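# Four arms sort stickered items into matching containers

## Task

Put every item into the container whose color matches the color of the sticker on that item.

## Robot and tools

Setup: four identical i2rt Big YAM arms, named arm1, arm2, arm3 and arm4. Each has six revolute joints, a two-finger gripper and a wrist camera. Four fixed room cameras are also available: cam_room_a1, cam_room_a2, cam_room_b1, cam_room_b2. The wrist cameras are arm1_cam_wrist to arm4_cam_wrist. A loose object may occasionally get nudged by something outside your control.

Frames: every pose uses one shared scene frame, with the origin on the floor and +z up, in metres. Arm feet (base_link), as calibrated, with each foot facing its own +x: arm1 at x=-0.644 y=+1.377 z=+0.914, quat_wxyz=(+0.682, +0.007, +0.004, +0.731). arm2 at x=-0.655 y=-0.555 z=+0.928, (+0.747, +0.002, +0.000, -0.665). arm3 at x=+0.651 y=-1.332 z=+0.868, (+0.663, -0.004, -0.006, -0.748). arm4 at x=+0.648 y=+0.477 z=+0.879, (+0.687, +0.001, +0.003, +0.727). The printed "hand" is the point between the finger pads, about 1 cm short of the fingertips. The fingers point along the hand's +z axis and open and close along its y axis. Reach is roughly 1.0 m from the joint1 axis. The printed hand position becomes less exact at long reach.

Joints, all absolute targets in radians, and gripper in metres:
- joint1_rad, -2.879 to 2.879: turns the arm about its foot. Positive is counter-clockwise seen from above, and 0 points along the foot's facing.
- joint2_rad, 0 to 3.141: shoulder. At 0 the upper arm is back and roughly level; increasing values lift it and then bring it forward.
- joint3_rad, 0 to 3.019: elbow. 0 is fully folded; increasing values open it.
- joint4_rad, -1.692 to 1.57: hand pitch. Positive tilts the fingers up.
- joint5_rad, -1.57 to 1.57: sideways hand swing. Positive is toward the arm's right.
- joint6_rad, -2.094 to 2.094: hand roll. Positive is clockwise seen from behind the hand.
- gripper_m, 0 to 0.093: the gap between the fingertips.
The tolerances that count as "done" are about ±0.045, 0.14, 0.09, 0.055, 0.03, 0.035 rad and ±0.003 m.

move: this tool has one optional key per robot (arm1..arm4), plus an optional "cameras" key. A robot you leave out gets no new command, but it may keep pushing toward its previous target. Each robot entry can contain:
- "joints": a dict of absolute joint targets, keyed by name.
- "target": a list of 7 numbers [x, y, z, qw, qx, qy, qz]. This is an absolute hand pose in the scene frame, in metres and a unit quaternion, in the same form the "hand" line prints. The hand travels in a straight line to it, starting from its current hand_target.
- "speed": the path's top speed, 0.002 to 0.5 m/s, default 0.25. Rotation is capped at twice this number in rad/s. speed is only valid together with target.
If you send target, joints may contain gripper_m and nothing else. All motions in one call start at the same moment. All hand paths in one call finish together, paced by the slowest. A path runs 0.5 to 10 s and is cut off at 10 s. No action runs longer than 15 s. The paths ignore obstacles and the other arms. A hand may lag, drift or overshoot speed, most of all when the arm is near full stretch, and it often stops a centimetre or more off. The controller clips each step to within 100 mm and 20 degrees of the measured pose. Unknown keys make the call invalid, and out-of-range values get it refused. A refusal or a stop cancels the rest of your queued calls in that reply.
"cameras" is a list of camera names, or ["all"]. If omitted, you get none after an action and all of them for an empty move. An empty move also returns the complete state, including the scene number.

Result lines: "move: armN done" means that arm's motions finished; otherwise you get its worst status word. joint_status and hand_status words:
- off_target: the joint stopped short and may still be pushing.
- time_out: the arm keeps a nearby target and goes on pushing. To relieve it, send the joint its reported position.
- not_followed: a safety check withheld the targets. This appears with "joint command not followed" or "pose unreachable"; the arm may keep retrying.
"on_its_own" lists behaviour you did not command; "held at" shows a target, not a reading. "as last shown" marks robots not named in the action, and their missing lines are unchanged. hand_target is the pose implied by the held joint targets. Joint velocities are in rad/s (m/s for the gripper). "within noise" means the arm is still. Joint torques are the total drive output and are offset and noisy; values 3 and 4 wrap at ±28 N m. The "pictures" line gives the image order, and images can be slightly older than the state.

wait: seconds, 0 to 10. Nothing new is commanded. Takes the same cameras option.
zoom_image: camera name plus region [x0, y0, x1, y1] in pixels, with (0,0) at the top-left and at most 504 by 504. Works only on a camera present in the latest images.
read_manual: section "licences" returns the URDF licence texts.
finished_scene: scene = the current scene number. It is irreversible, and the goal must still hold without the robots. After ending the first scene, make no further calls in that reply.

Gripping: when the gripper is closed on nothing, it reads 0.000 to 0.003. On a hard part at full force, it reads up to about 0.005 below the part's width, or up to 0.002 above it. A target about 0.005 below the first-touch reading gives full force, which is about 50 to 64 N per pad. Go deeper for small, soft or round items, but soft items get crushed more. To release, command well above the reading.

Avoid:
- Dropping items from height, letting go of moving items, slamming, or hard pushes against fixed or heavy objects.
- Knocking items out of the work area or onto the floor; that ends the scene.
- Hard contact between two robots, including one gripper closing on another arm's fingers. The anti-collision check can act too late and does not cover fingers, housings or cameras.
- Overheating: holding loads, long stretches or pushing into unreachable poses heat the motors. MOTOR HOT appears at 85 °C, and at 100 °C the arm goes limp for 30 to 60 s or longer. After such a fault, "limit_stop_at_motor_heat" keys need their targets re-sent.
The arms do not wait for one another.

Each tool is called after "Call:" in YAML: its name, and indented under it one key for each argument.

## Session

Call:
move:

Call:
zoom_image:
  camera: "cam_room_b1"
  region: [140, 300, 308, 426]

Call:
zoom_image:
  camera: "cam_room_b2"
  region: [250, 290, 418, 416]

Scene clock: 0.00 s.
Joint torques (N m): no reading
Motor temperatures (°C): arm1=[20 23 26 23 21 21 21] | arm2=[23 24 25 22 22 20 23] | arm3=[24 23 23 23 24 23 23] | arm4=[22 21 23 22 24 21 24]
Heat: arm1: hottest joint3_rad 26 °C; arm2: hottest joint3_rad 25 °C; arm3: hottest joint1_rad 24 °C; arm4: hottest joint5_rad 24 °C.
Joint velocities: within noise
arm1.joint_positions: joint1_rad=+0.263 joint2_rad=+0.541 joint3_rad=+1.448 joint4_rad=-1.274 joint5_rad=+0.156 joint6_rad=+0.460 gripper_m=+0.09396
arm1.joint_status: not commanded
arm1.hand: x=-0.6726 y=+1.5709 z=+1.5115 quat_wxyz=(-0.269, +0.505, -0.648, -0.503) (m; scene frame)
arm1.hand_target: x=-0.6710 y=+1.5670 z=+1.5236 quat_wxyz=(-0.273, +0.499, -0.642, -0.514) (m; scene frame)
arm1.hand_status: not commanded
arm2.joint_positions: joint1_rad=+0.198 joint2_rad=+0.259 joint3_rad=+1.632 joint4_rad=-1.245 joint5_rad=-0.167 joint6_rad=+0.724 gripper_m=+0.09396
arm2.joint_status: not commanded
arm2.hand: x=-0.6318 y=-0.5412 z=+1.6271 quat_wxyz=(-0.736, -0.518, -0.413, +0.142) (m; scene frame)
arm2.hand_target: x=-0.6338 y=-0.5350 z=+1.6303 quat_wxyz=(-0.741, -0.512, -0.410, +0.144) (m; scene frame)
arm2.hand_status: not commanded
arm3.joint_positions: joint1_rad=-0.202 joint2_rad=+0.522 joint3_rad=+1.369 joint4_rad=-1.376 joint5_rad=-0.141 joint6_rad=+0.009 gripper_m=+0.09396
arm3.joint_status: not commanded
arm3.hand: x=+0.6119 y=-1.5148 z=+1.4102 quat_wxyz=(-0.346, -0.682, -0.528, +0.369) (m; scene frame)
arm3.hand_target: x=+0.6127 y=-1.5121 z=+1.4202 quat_wxyz=(-0.352, -0.676, -0.525, +0.378) (m; scene frame)
arm3.hand_status: not commanded
arm4.joint_positions: joint1_rad=+0.128 joint2_rad=+0.492 joint3_rad=+1.422 joint4_rad=-1.388 joint5_rad=-0.180 joint6_rad=-0.624 gripper_m=+0.09396
arm4.joint_status: not commanded
arm4.hand: x=+0.5895 y=+0.6391 z=+1.4459 quat_wxyz=(-0.401, +0.802, -0.272, -0.348) (m; scene frame)
arm4.hand_target: x=+0.5903 y=+0.6352 z=+1.4556 quat_wxyz=(-0.410, +0.797, -0.269, -0.353) (m; scene frame)
arm4.hand_status: not commanded
pictures: arm1_cam_wrist, arm2_cam_wrist, arm3_cam_wrist, arm4_cam_wrist, cam_room_a1, cam_room_a2, cam_room_b1, cam_room_b2
Images, in order (width x height): arm1_cam_wrist 672x504, arm2_cam_wrist 672x504, arm3_cam_wrist 672x504, arm4_cam_wrist 672x504, cam_room_a1 672x504, cam_room_a2 672x504, cam_room_b1 672x504, cam_room_b2 672x504.

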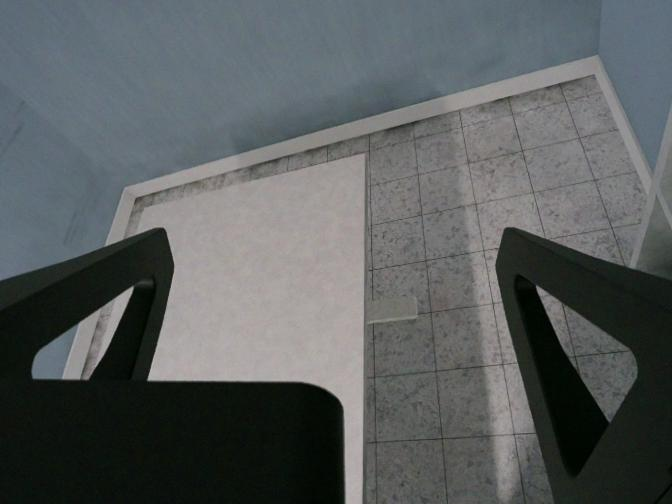

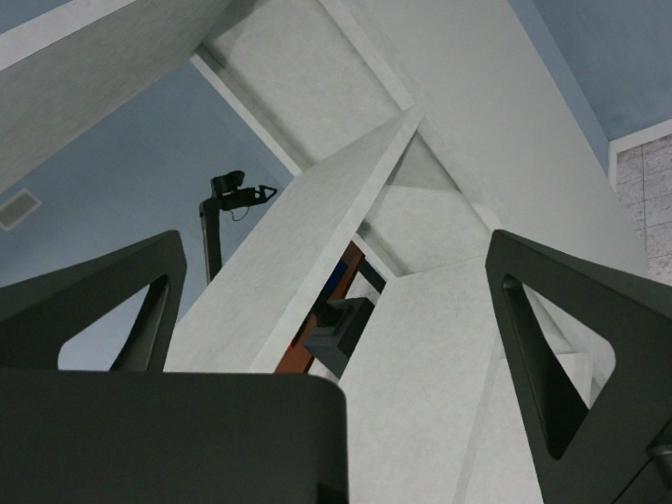

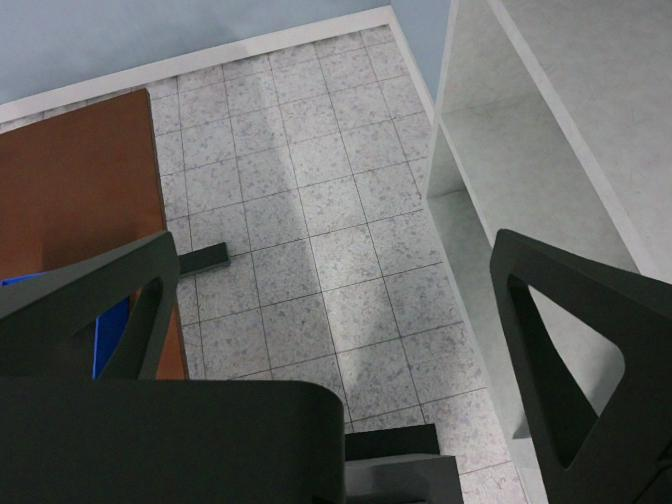

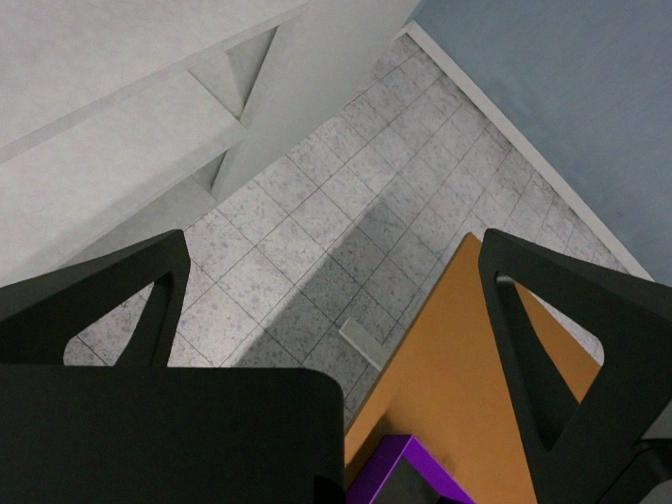

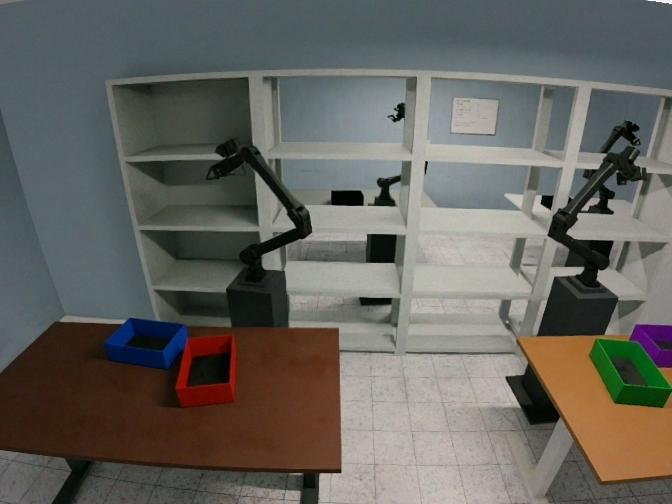

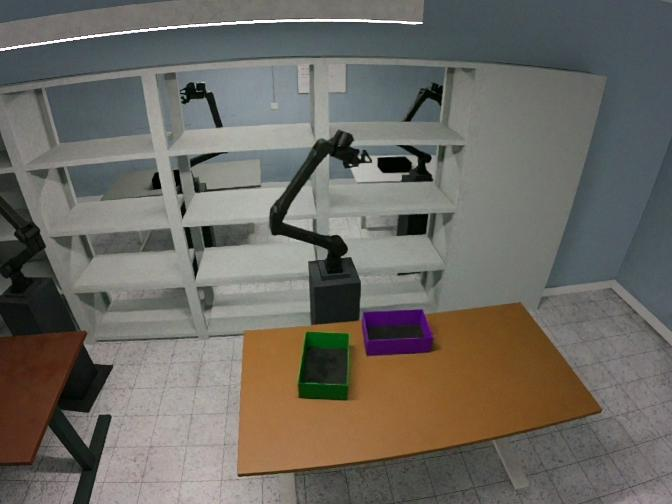

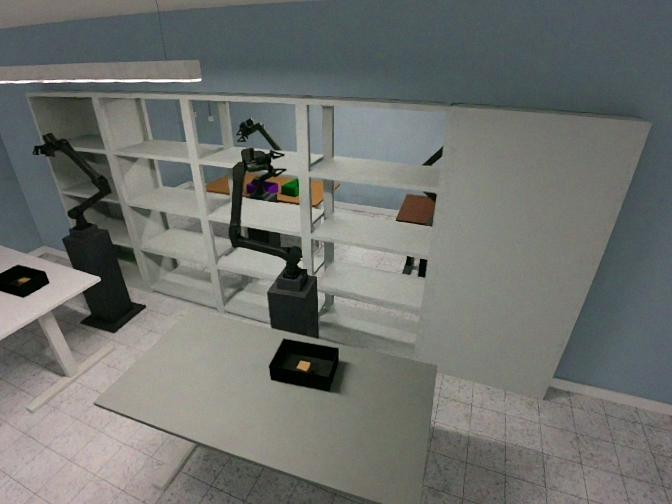

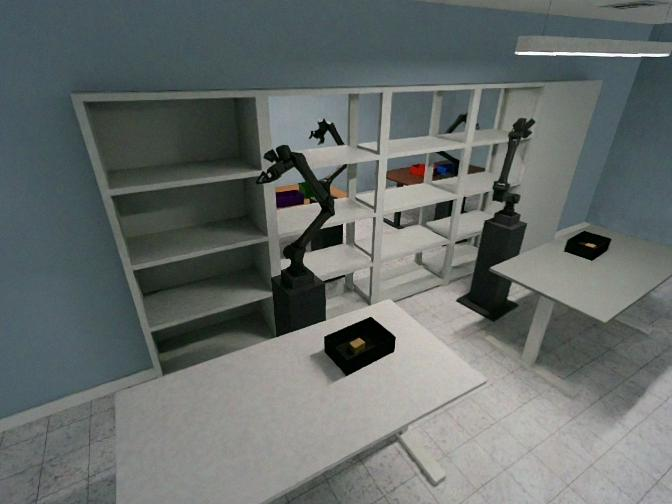

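Scaled by 3.000.

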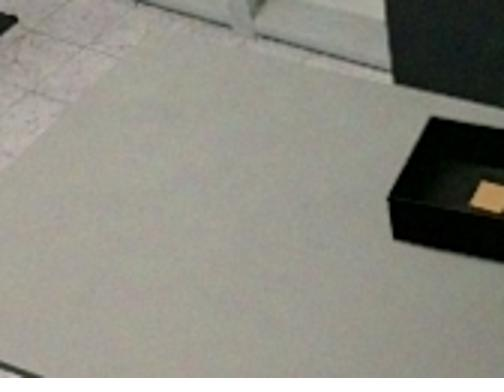

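Scaled by 3.000.

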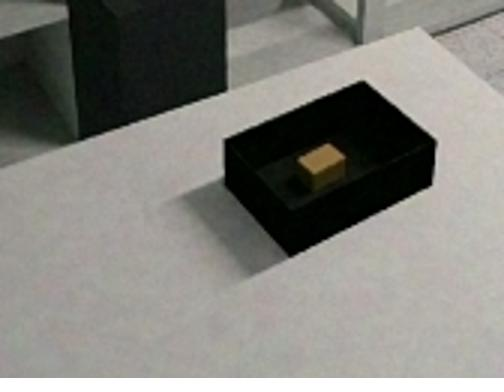

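Call:
move:
  arm1: {"joints":{"joint1_rad":1.68,"joint2_rad":0.9,"joint3_rad":1.5,"joint4_rad":-1.4,"joint5_rad":0,"joint6_rad":0}}
  arm2: {"joints":{"joint1_rad":-1.66,"joint2_rad":0.9,"joint3_rad":1.5,"joint4_rad":-1.4,"joint5_rad":0,"joint6_rad":0}}
  arm3: {"joints":{"joint1_rad":1.6,"joint2_rad":0.9,"joint3_rad":1.5,"joint4_rad":-1.4,"joint5_rad":0,"joint6_rad":0}}
  arm4: {"joints":{"joint1_rad":-1.6,"joint2_rad":0.9,"joint3_rad":1.5,"joint4_rad":-1.4,"joint5_rad":0,"joint6_rad":0}}
  cameras: ["arm1_cam_wrist","arm2_cam_wrist","arm3_cam_wrist","arm4_cam_wrist"]

Scene clock: 9.33 s.
Joint torques (N m): arm1=[-1.85 -0.15 12.26 1.09 0.08 -0.03] | arm2=[0.5 -5.13 11.48 1.57 -0.02 -0.09] | arm3=[1.85 -3.72 9.96 1.26 0.12 -0.12] | arm4=[0.79 -3.96 9.87 0.85 0.07 0.15]
Motor temperatures (°C): arm1=[20 23 27 23 21 21 21] | arm2=[23 24 25 22 22 20 23] | arm3=[24 23 24 23 24 23 23] | arm4=[22 21 24 22 24 21 24]
Heat: arm1: hottest joint3_rad 27 °C; arm2: hottest joint3_rad 25 °C; arm3: hottest joint1_rad 24 °C; arm4: hottest joint3_rad 24 °C.
move: arm1 done; arm2 done; arm3 done; arm4 done
Joint velocities: within noise
arm1.joint_positions: joint1_rad=+1.674 joint2_rad=+0.902 joint3_rad=+1.475 joint4_rad=-1.389 joint5_rad=-0.002 joint6_rad=+0.007 gripper_m=+0.09398
arm1.joint_status: all done
arm1.hand: x=-0.9623 y=+1.3196 z=+1.4152 quat_wxyz=(+0.032, +0.924, +0.077, -0.374) (m; scene frame)
arm1.hand_target: x=-0.9584 y=+1.3184 z=+1.4259 quat_wxyz=(+0.032, +0.920, +0.083, -0.381) (m; scene frame)
arm1.hand_status: not commanded
arm2.joint_positions: joint1_rad=-1.657 joint2_rad=+0.906 joint3_rad=+1.487 joint4_rad=-1.385 joint5_rad=+0.000 joint6_rad=+0.015 gripper_m=+0.09400
arm2.joint_status: all done
arm2.hand: x=-0.9890 y=-0.5668 z=+1.4285 quat_wxyz=(-0.007, -0.928, -0.008, +0.373) (m; scene frame)
arm2.hand_target: x=-0.9836 y=-0.5655 z=+1.4346 quat_wxyz=(-0.004, -0.927, -0.013, +0.375) (m; scene frame)
arm2.hand_status: not commanded
arm3.joint_positions: joint1_rad=+1.590 joint2_rad=+0.903 joint3_rad=+1.485 joint4_rad=-1.397 joint5_rad=-0.002 joint6_rad=+0.006 gripper_m=+0.09398
arm3.joint_status: all done
arm3.hand: x=+0.9788 y=-1.3584 z=+1.3677 quat_wxyz=(-0.370, -0.047, -0.928, +0.023) (m; scene frame)
arm3.hand_target: x=+0.9767 y=-1.3552 z=+1.3752 quat_wxyz=(-0.376, -0.040, -0.925, +0.024) (m; scene frame)
arm3.hand_status: not commanded
arm4.joint_positions: joint1_rad=-1.598 joint2_rad=+0.905 joint3_rad=+1.475 joint4_rad=-1.391 joint5_rad=+0.000 joint6_rad=-0.013 gripper_m=+0.09398
arm4.joint_status: all done
arm4.hand: x=+0.9820 y=+0.4882 z=+1.3725 quat_wxyz=(-0.364, +0.020, -0.931, -0.001) (m; scene frame)
arm4.hand_target: x=+0.9779 y=+0.4875 z=+1.3846 quat_wxyz=(-0.373, +0.013, -0.928, -0.003) (m; scene frame)
arm4.hand_status: not commanded
pictures: arm1_cam_wrist, arm2_cam_wrist, arm3_cam_wrist, arm4_cam_wrist
Images, in order (width x height): arm1_cam_wrist 672x504, arm2_cam_wrist 672x504, arm3_cam_wrist 672x504, arm4_cam_wrist 672x504.

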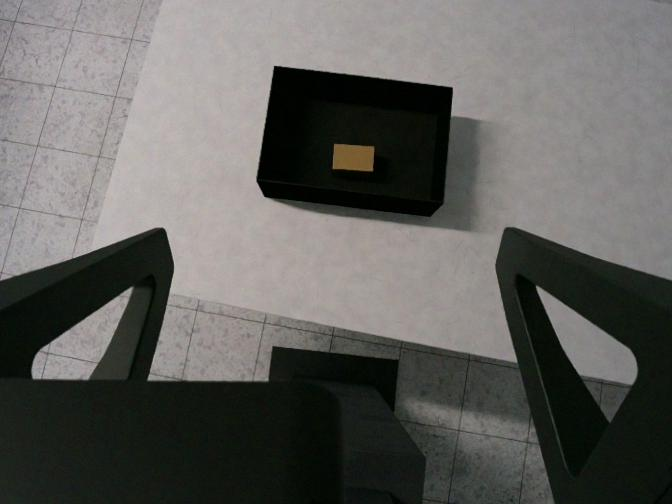

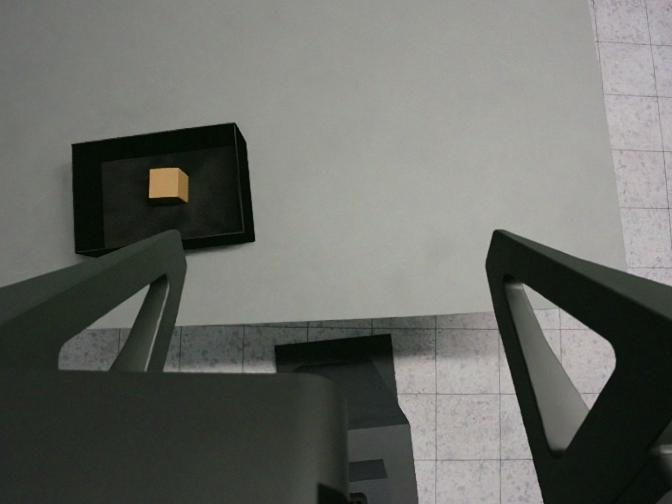

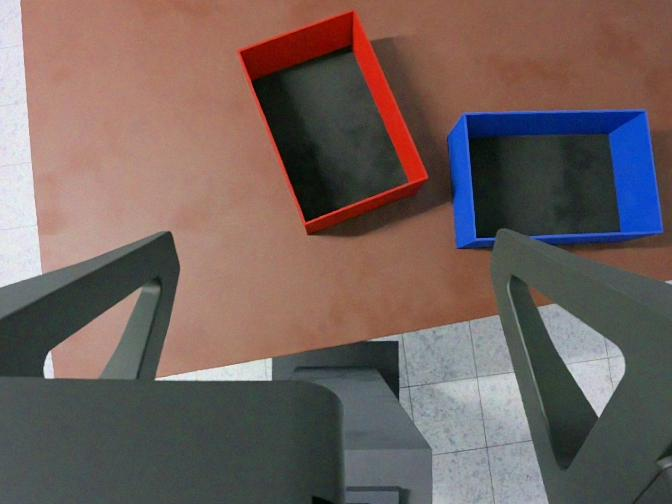

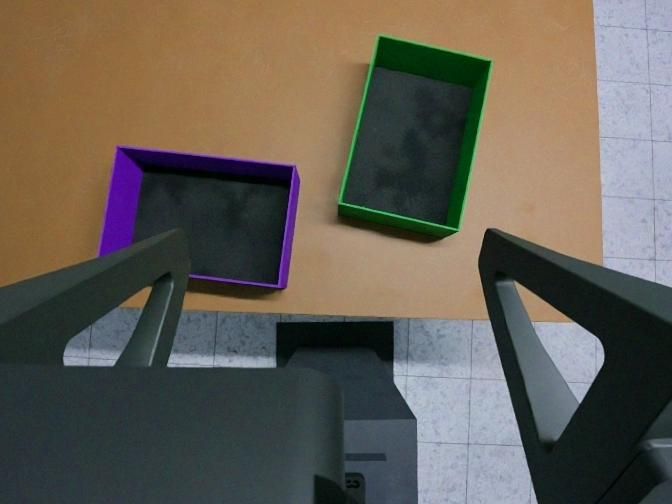

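Call:
move:
  arm1: {"target":[-1.20,1.31,1.05,0,0.9962,0.0868,0]}
  arm2: {"target":[-1.19,-0.885,1.05,0,1,0.01,0]}
  cameras: ["arm1_cam_wrist","arm2_cam_wrist"]

Scene clock: 49.80 s.
Joint torques (N m): arm1=[-2.61 -15.68 15.1 -0.12 0.06 -0.04] | arm2=[1.14 -21.42 14.87 0.12 -0.11 0.22] | arm3=[1.9 -4.01 9.91 1.26 0.11 -0.11] | arm4=[0.44 -4.25 9.98 0.84 0.08 0.15]
Motor temperatures (°C): arm1=[20 23 30 23 21 21 21] | arm2=[23 24 30 22 22 20 23] | arm3=[24 23 26 23 24 23 23] | arm4=[22 21 31 22 24 21 24]
Heat: arm1: hottest joint3_rad 30 °C; arm2: hottest joint3_rad 30 °C; arm3: hottest joint3_rad 26 °C; arm4: hottest joint3_rad 31 °C.
move: arm1 off_target; arm2 off_target
Joint velocities: within noise
arm1.joint_positions: joint1_rad=+1.632 joint2_rad=+1.868 joint3_rad=+1.544 joint4_rad=-1.316 joint5_rad=-0.006 joint6_rad=-0.047 gripper_m=+0.09398
arm1.joint_status: not commanded
arm1.hand: x=-1.1801 y=+1.3060 z=+1.0260 quat_wxyz=(-0.001, +0.996, +0.088, +0.027) (m; scene frame)
arm1.hand_target: x=-1.1986 y=+1.3101 z=+1.0503 quat_wxyz=(+0.000, +0.996, +0.087, +0.000) (m; scene frame)
arm1.hand_status: off_target (0.031 m and 3.1 deg from the pose sent, 0.436 m and 44.1 deg at the start)
arm2.joint_positions: joint1_rad=-1.140 joint2_rad=+2.016 joint3_rad=+1.794 joint4_rad=-1.374 joint5_rad=+0.001 joint6_rad=+0.517 gripper_m=+0.09400
arm2.joint_status: not commanded
arm2.hand: x=-1.1786 y=-0.8740 z=+1.0372 quat_wxyz=(+0.009, -1.000, -0.015, -0.012) (m; scene frame)
arm2.hand_target: x=-1.1893 y=-0.8846 z=+1.0501 quat_wxyz=(+0.000, -1.000, -0.010, +0.000) (m; scene frame)
arm2.hand_status: off_target (0.020 m and 1.7 deg from the pose sent, 0.534 m and 43.7 deg at the start)
arm3, arm4: as last shown
pictures: arm1_cam_wrist, arm2_cam_wrist
Images, in order (width x height): arm1_cam_wrist 672x504, arm2_cam_wrist 672x504.

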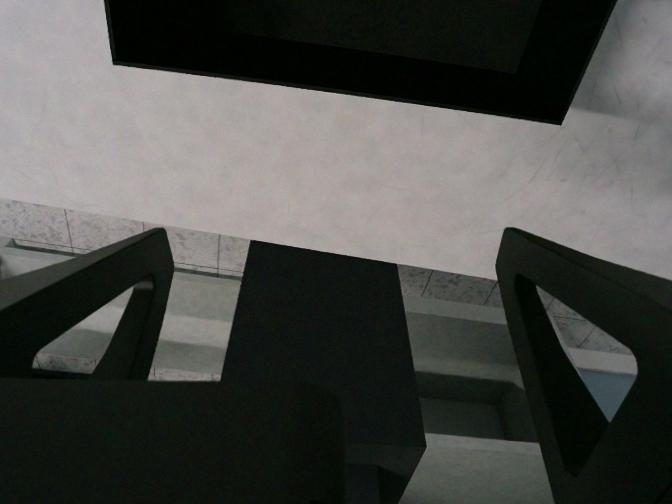

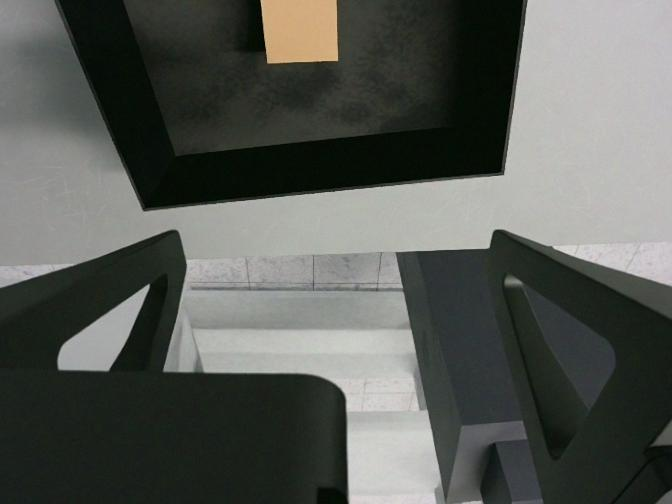

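Call:
move:
  arm1: {"target":[-1.29,1.30,1.02,0,0.9962,0.0868,0]}
  arm2: {"target":[-1.275,-0.915,1.0,0,1,0.03,0]}
  cameras: ["arm1_cam_wrist","arm2_cam_wrist"]

Call:
zoom_image:
  camera: "arm1_cam_wrist"
  region: [150, 0, 500, 250]

Scene clock: 58.17 s.
Joint torques (N m): arm1=[-2.49 -19.08 15.45 0.01 0.09 -0.05] | arm2=[0.38 -24.41 15.13 0.12 -0.08 -0.07] | arm3=[1.96 -3.84 9.91 1.21 0.11 -0.11] | arm4=[0.21 -4.07 9.96 0.77 0.08 0.17]
Motor temperatures (°C): arm1=[20 24 31 23 21 21 21] | arm2=[23 24 30 22 22 20 23] | arm3=[24 23 27 23 24 23 23] | arm4=[22 21 32 22 24 21 24]
Heat: arm1: hottest joint3_rad 31 °C; arm2: hottest joint3_rad 30 °C; arm3: hottest joint3_rad 27 °C; arm4: hottest joint3_rad 32 °C.
move: arm1 off_target; arm2 off_target
Joint velocities: within noise
arm1.joint_positions: joint1_rad=+1.631 joint2_rad=+2.131 joint3_rad=+1.880 joint4_rad=-1.386 joint5_rad=-0.005 joint6_rad=-0.048 gripper_m=+0.09398
arm1.joint_status: not commanded
arm1.hand: x=-1.2713 y=+1.2948 z=+0.9966 quat_wxyz=(-0.001, +0.996, +0.088, +0.025) (m; scene frame)
arm1.hand_target: x=-1.2887 y=+1.3003 z=+1.0203 quat_wxyz=(+0.000, +0.996, +0.087, -0.001) (m; scene frame)
arm1.hand_status: off_target (0.030 m and 2.9 deg from the pose sent, 0.110 m and 3.1 deg at the start)
arm2.joint_positions: joint1_rad=-1.156 joint2_rad=+2.319 joint3_rad=+2.198 joint4_rad=-1.467 joint5_rad=+0.001 joint6_rad=+0.481 gripper_m=+0.09400
arm2.joint_status: not commanded
arm2.hand: x=-1.2625 y=-0.9118 z=+0.9936 quat_wxyz=(+0.006, -1.000, -0.025, -0.008) (m; scene frame)
arm2.hand_target: x=-1.2743 y=-0.9147 z=+1.0000 quat_wxyz=(+0.000, -1.000, -0.030, +0.001) (m; scene frame)
arm2.hand_status: off_target (0.014 m and 1.3 deg from the pose sent, 0.111 m and 2.4 deg at the start)
arm3, arm4: as last shown
pictures: arm1_cam_wrist, arm2_cam_wrist
Images, in order (width x height): arm1_cam_wrist 672x504, arm2_cam_wrist 672x504.

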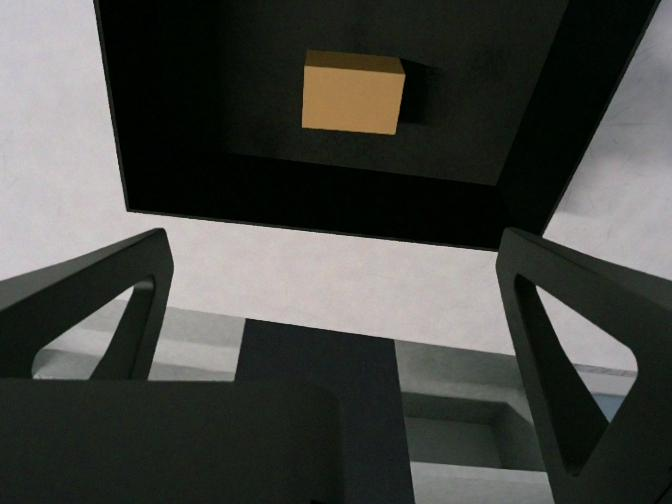

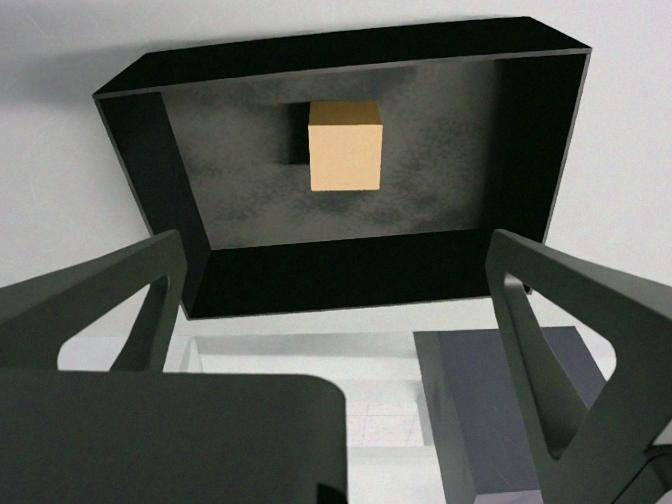

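Scaled by 1.440.

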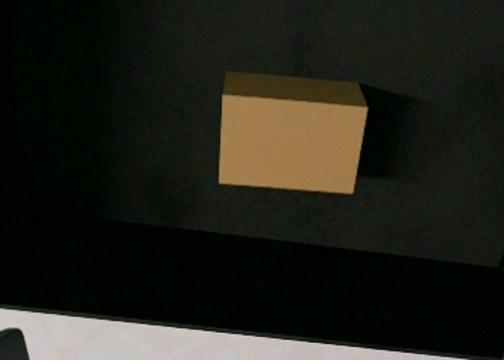

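Call:
move:
  arm1: {"target":[-1.275,1.318,0.95,0,0.743,-0.669,0]}
  arm2: {"target":[-1.232,-0.908,0.91,0,1,0.02,0]}
  cameras: ["arm1_cam_wrist","arm2_cam_wrist"]

Scene clock: 73.67 s.
Joint torques (N m): arm1=[-2.84 -17.61 9.77 0.73 0.15 0.12] | arm2=[1.49 -27.28 8.7 1.14 -0.1 0.21] | arm3=[1.96 -3.84 9.94 1.21 0.11 -0.11] | arm4=[0.5 -4.31 10.04 0.64 0.1 0.14]
Motor temperatures (°C): arm1=[20 25 32 23 21 21 21] | arm2=[23 25 31 22 22 20 23] | arm3=[24 23 27 23 24 23 23] | arm4=[22 21 33 22 24 21 24]
Heat: arm1: hottest joint3_rad 32 °C; arm2: hottest joint3_rad 31 °C; arm3: hottest joint3_rad 27 °C; arm4: hottest joint3_rad 33 °C.
move: arm1 done; arm2 off_target
Joint velocities: within noise
arm1.joint_positions: joint1_rad=+1.606 joint2_rad=+2.131 joint3_rad=+1.766 joint4_rad=-1.224 joint5_rad=-0.005 joint6_rad=+1.551 gripper_m=+0.09399
arm1.joint_status: not commanded
arm1.hand: x=-1.2724 y=+1.3109 z=+0.9546 quat_wxyz=(-0.001, +0.750, -0.662, +0.001) (m; scene frame)
arm1.hand_target: x=-1.2750 y=+1.3180 z=+0.9500 quat_wxyz=(+0.000, +0.743, -0.669, +0.000) (m; scene frame)
arm1.hand_status: done (0.009 m and 1.1 deg from the pose sent, 0.052 m and 94.2 deg at the start)
arm2.joint_positions: joint1_rad=-1.149 joint2_rad=+2.301 joint3_rad=+1.917 joint4_rad=-1.203 joint5_rad=+0.001 joint6_rad=+0.494 gripper_m=+0.09400
arm2.joint_status: not commanded
arm2.hand: x=-1.2346 y=-0.9012 z=+0.9020 quat_wxyz=(+0.006, -1.000, -0.023, -0.008) (m; scene frame)
arm2.hand_target: x=-1.2321 y=-0.9079 z=+0.9099 quat_wxyz=(+0.000, -1.000, -0.020, +0.000) (m; scene frame)
arm2.hand_status: off_target (0.011 m and 1.2 deg from the pose sent, 0.089 m and 1.3 deg at the start)
arm3, arm4: as last shown
pictures: arm1_cam_wrist, arm2_cam_wrist
Images, in order (width x height): arm1_cam_wrist 672x504, arm2_cam_wrist 672x504.

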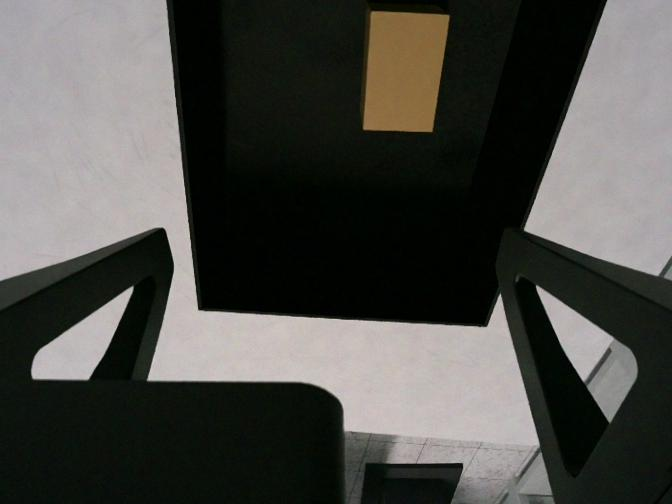

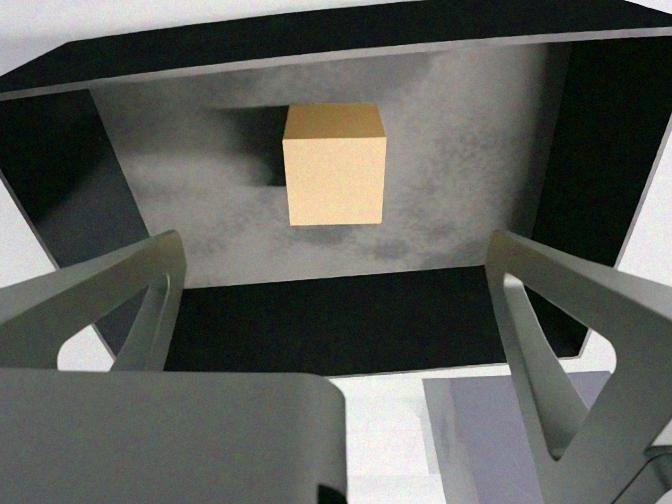

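Call:
move:
  arm1: {"target":[-1.235,1.338,0.87,0,0.743,-0.669,0]}
  arm2: {"target":[-1.208,-0.909,0.85,0,1,0.02,0]}
  cameras: ["arm1_cam_wrist","arm2_cam_wrist"]

Scene clock: 82.40 s.
Joint torques (N m): arm1=[-2.02 -16.62 9.13 0.68 0.15 -0.02] | arm2=[1.08 -23.59 8.7 1.24 -0.09 0.22] | arm3=[1.96 -3.9 9.92 1.26 0.11 -0.11] | arm4=[0.62 -4.19 9.84 0.9 0.09 0.15]
Motor temperatures (°C): arm1=[20 25 33 23 21 21 21] | arm2=[23 25 31 22 22 20 23] | arm3=[24 23 28 23 24 23 23] | arm4=[22 21 33 22 24 21 24]
Heat: arm1: hottest joint3_rad 33 °C; arm2: hottest joint3_rad 31 °C; arm3: hottest joint3_rad 28 °C; arm4: hottest joint3_rad 33 °C.
move: arm1 done; arm2 off_target
Joint velocities: within noise
arm1.joint_positions: joint1_rad=+1.574 joint2_rad=+2.134 joint3_rad=+1.519 joint4_rad=-0.988 joint5_rad=-0.005 joint6_rad=+1.541 gripper_m=+0.09398
arm1.joint_status: not commanded
arm1.hand: x=-1.2284 y=+1.3352 z=+0.8695 quat_wxyz=(-0.005, +0.742, -0.670, +0.006) (m; scene frame)
arm1.hand_target: x=-1.2349 y=+1.3379 z=+0.8701 quat_wxyz=(+0.000, +0.743, -0.669, +0.000) (m; scene frame)
arm1.hand_status: done (0.007 m and 1.0 deg from the pose sent, 0.096 m and 1.1 deg at the start)
arm2.joint_positions: joint1_rad=-1.122 joint2_rad=+2.295 joint3_rad=+1.783 joint4_rad=-1.050 joint5_rad=+0.001 joint6_rad=+0.515 gripper_m=+0.09400
arm2.joint_status: not commanded
arm2.hand: x=-1.2113 y=-0.9074 z=+0.8601 quat_wxyz=(+0.000, -1.000, -0.025, +0.003) (m; scene frame)
arm2.hand_target: x=-1.2079 y=-0.9090 z=+0.8502 quat_wxyz=(+0.000, -1.000, -0.020, +0.000) (m; scene frame)
arm2.hand_status: off_target (0.011 m and 0.7 deg from the pose sent, 0.059 m and 1.2 deg at the start)
arm3, arm4: as last shown
pictures: arm1_cam_wrist, arm2_cam_wrist
Images, in order (width x height): arm1_cam_wrist 672x504, arm2_cam_wrist 672x504.

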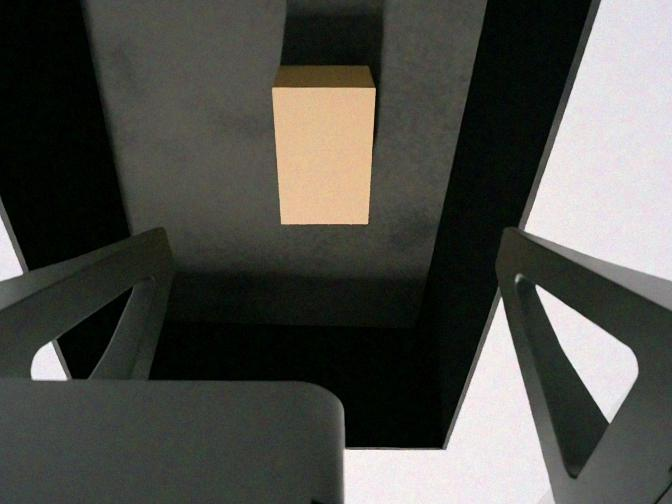

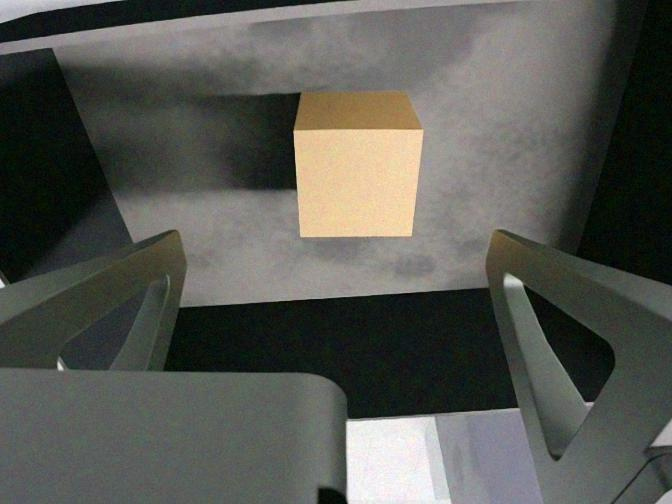

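Call:
move:
  arm1: {"target":[-1.24,1.333,0.795,0,0.743,-0.669,0]}
  arm2: {"target":[-1.201,-0.898,0.785,0,1,0.02,0]}
  cameras: ["arm1_cam_wrist","arm2_cam_wrist"]

Scene clock: 88.93 s.
Joint torques (N m): arm1=[-1.96 -18.14 8.53 0.68 0.16 0.04] | arm2=[0.5 -22.24 8.23 1.25 -0.09 0.13] | arm3=[1.9 -3.9 9.91 1.29 0.1 -0.11] | arm4=[0.15 -4.13 9.95 0.72 0.08 0.16]
Motor temperatures (°C): arm1=[20 25 33 23 21 21 21] | arm2=[23 26 30 22 22 20 23] | arm3=[24 23 28 23 24 23 23] | arm4=[22 21 34 22 24 21 24]
Heat: arm1: hottest joint3_rad 33 °C; arm2: hottest joint3_rad 30 °C; arm3: hottest joint3_rad 28 °C; arm4: hottest joint3_rad 34 °C.
move: arm1 off_target; arm2 off_target
Joint velocities: within noise
arm1.joint_positions: joint1_rad=+1.574 joint2_rad=+2.277 joint3_rad=+1.519 joint4_rad=-0.858 joint5_rad=-0.005 joint6_rad=+1.540 gripper_m=+0.09399
arm1.joint_status: not commanded
arm1.hand: x=-1.2297 y=+1.3354 z=+0.7875 quat_wxyz=(-0.010, +0.742, -0.670, +0.011) (m; scene frame)
arm1.hand_target: x=-1.2398 y=+1.3329 z=+0.7952 quat_wxyz=(+0.000, +0.743, -0.669, +0.000) (m; scene frame)
arm1.hand_status: off_target (0.013 m and 1.7 deg from the pose sent, 0.075 m and 1.0 deg at the start)
arm2.joint_positions: joint1_rad=-1.122 joint2_rad=+2.353 joint3_rad=+1.722 joint4_rad=-0.918 joint5_rad=+0.001 joint6_rad=+0.515 gripper_m=+0.09400
arm2.joint_status: not commanded
arm2.hand: x=-1.2046 y=-0.9030 z=+0.8037 quat_wxyz=(-0.003, -1.000, -0.025, +0.009) (m; scene frame)
arm2.hand_target: x=-1.2005 y=-0.8978 z=+0.7854 quat_wxyz=(+0.000, -1.000, -0.020, +0.000) (m; scene frame)
arm2.hand_status: off_target (0.020 m and 1.2 deg from the pose sent, 0.076 m and 0.7 deg at the start)
arm3, arm4: as last shown
pictures: arm1_cam_wrist, arm2_cam_wrist
Images, in order (width x height): arm1_cam_wrist 672x504, arm2_cam_wrist 672x504.

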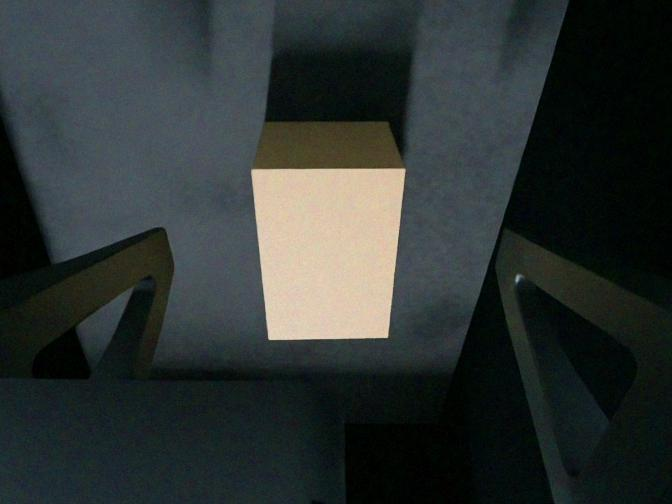

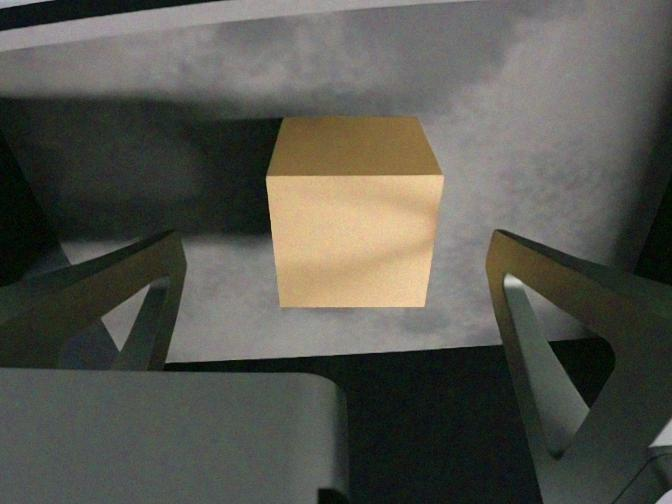

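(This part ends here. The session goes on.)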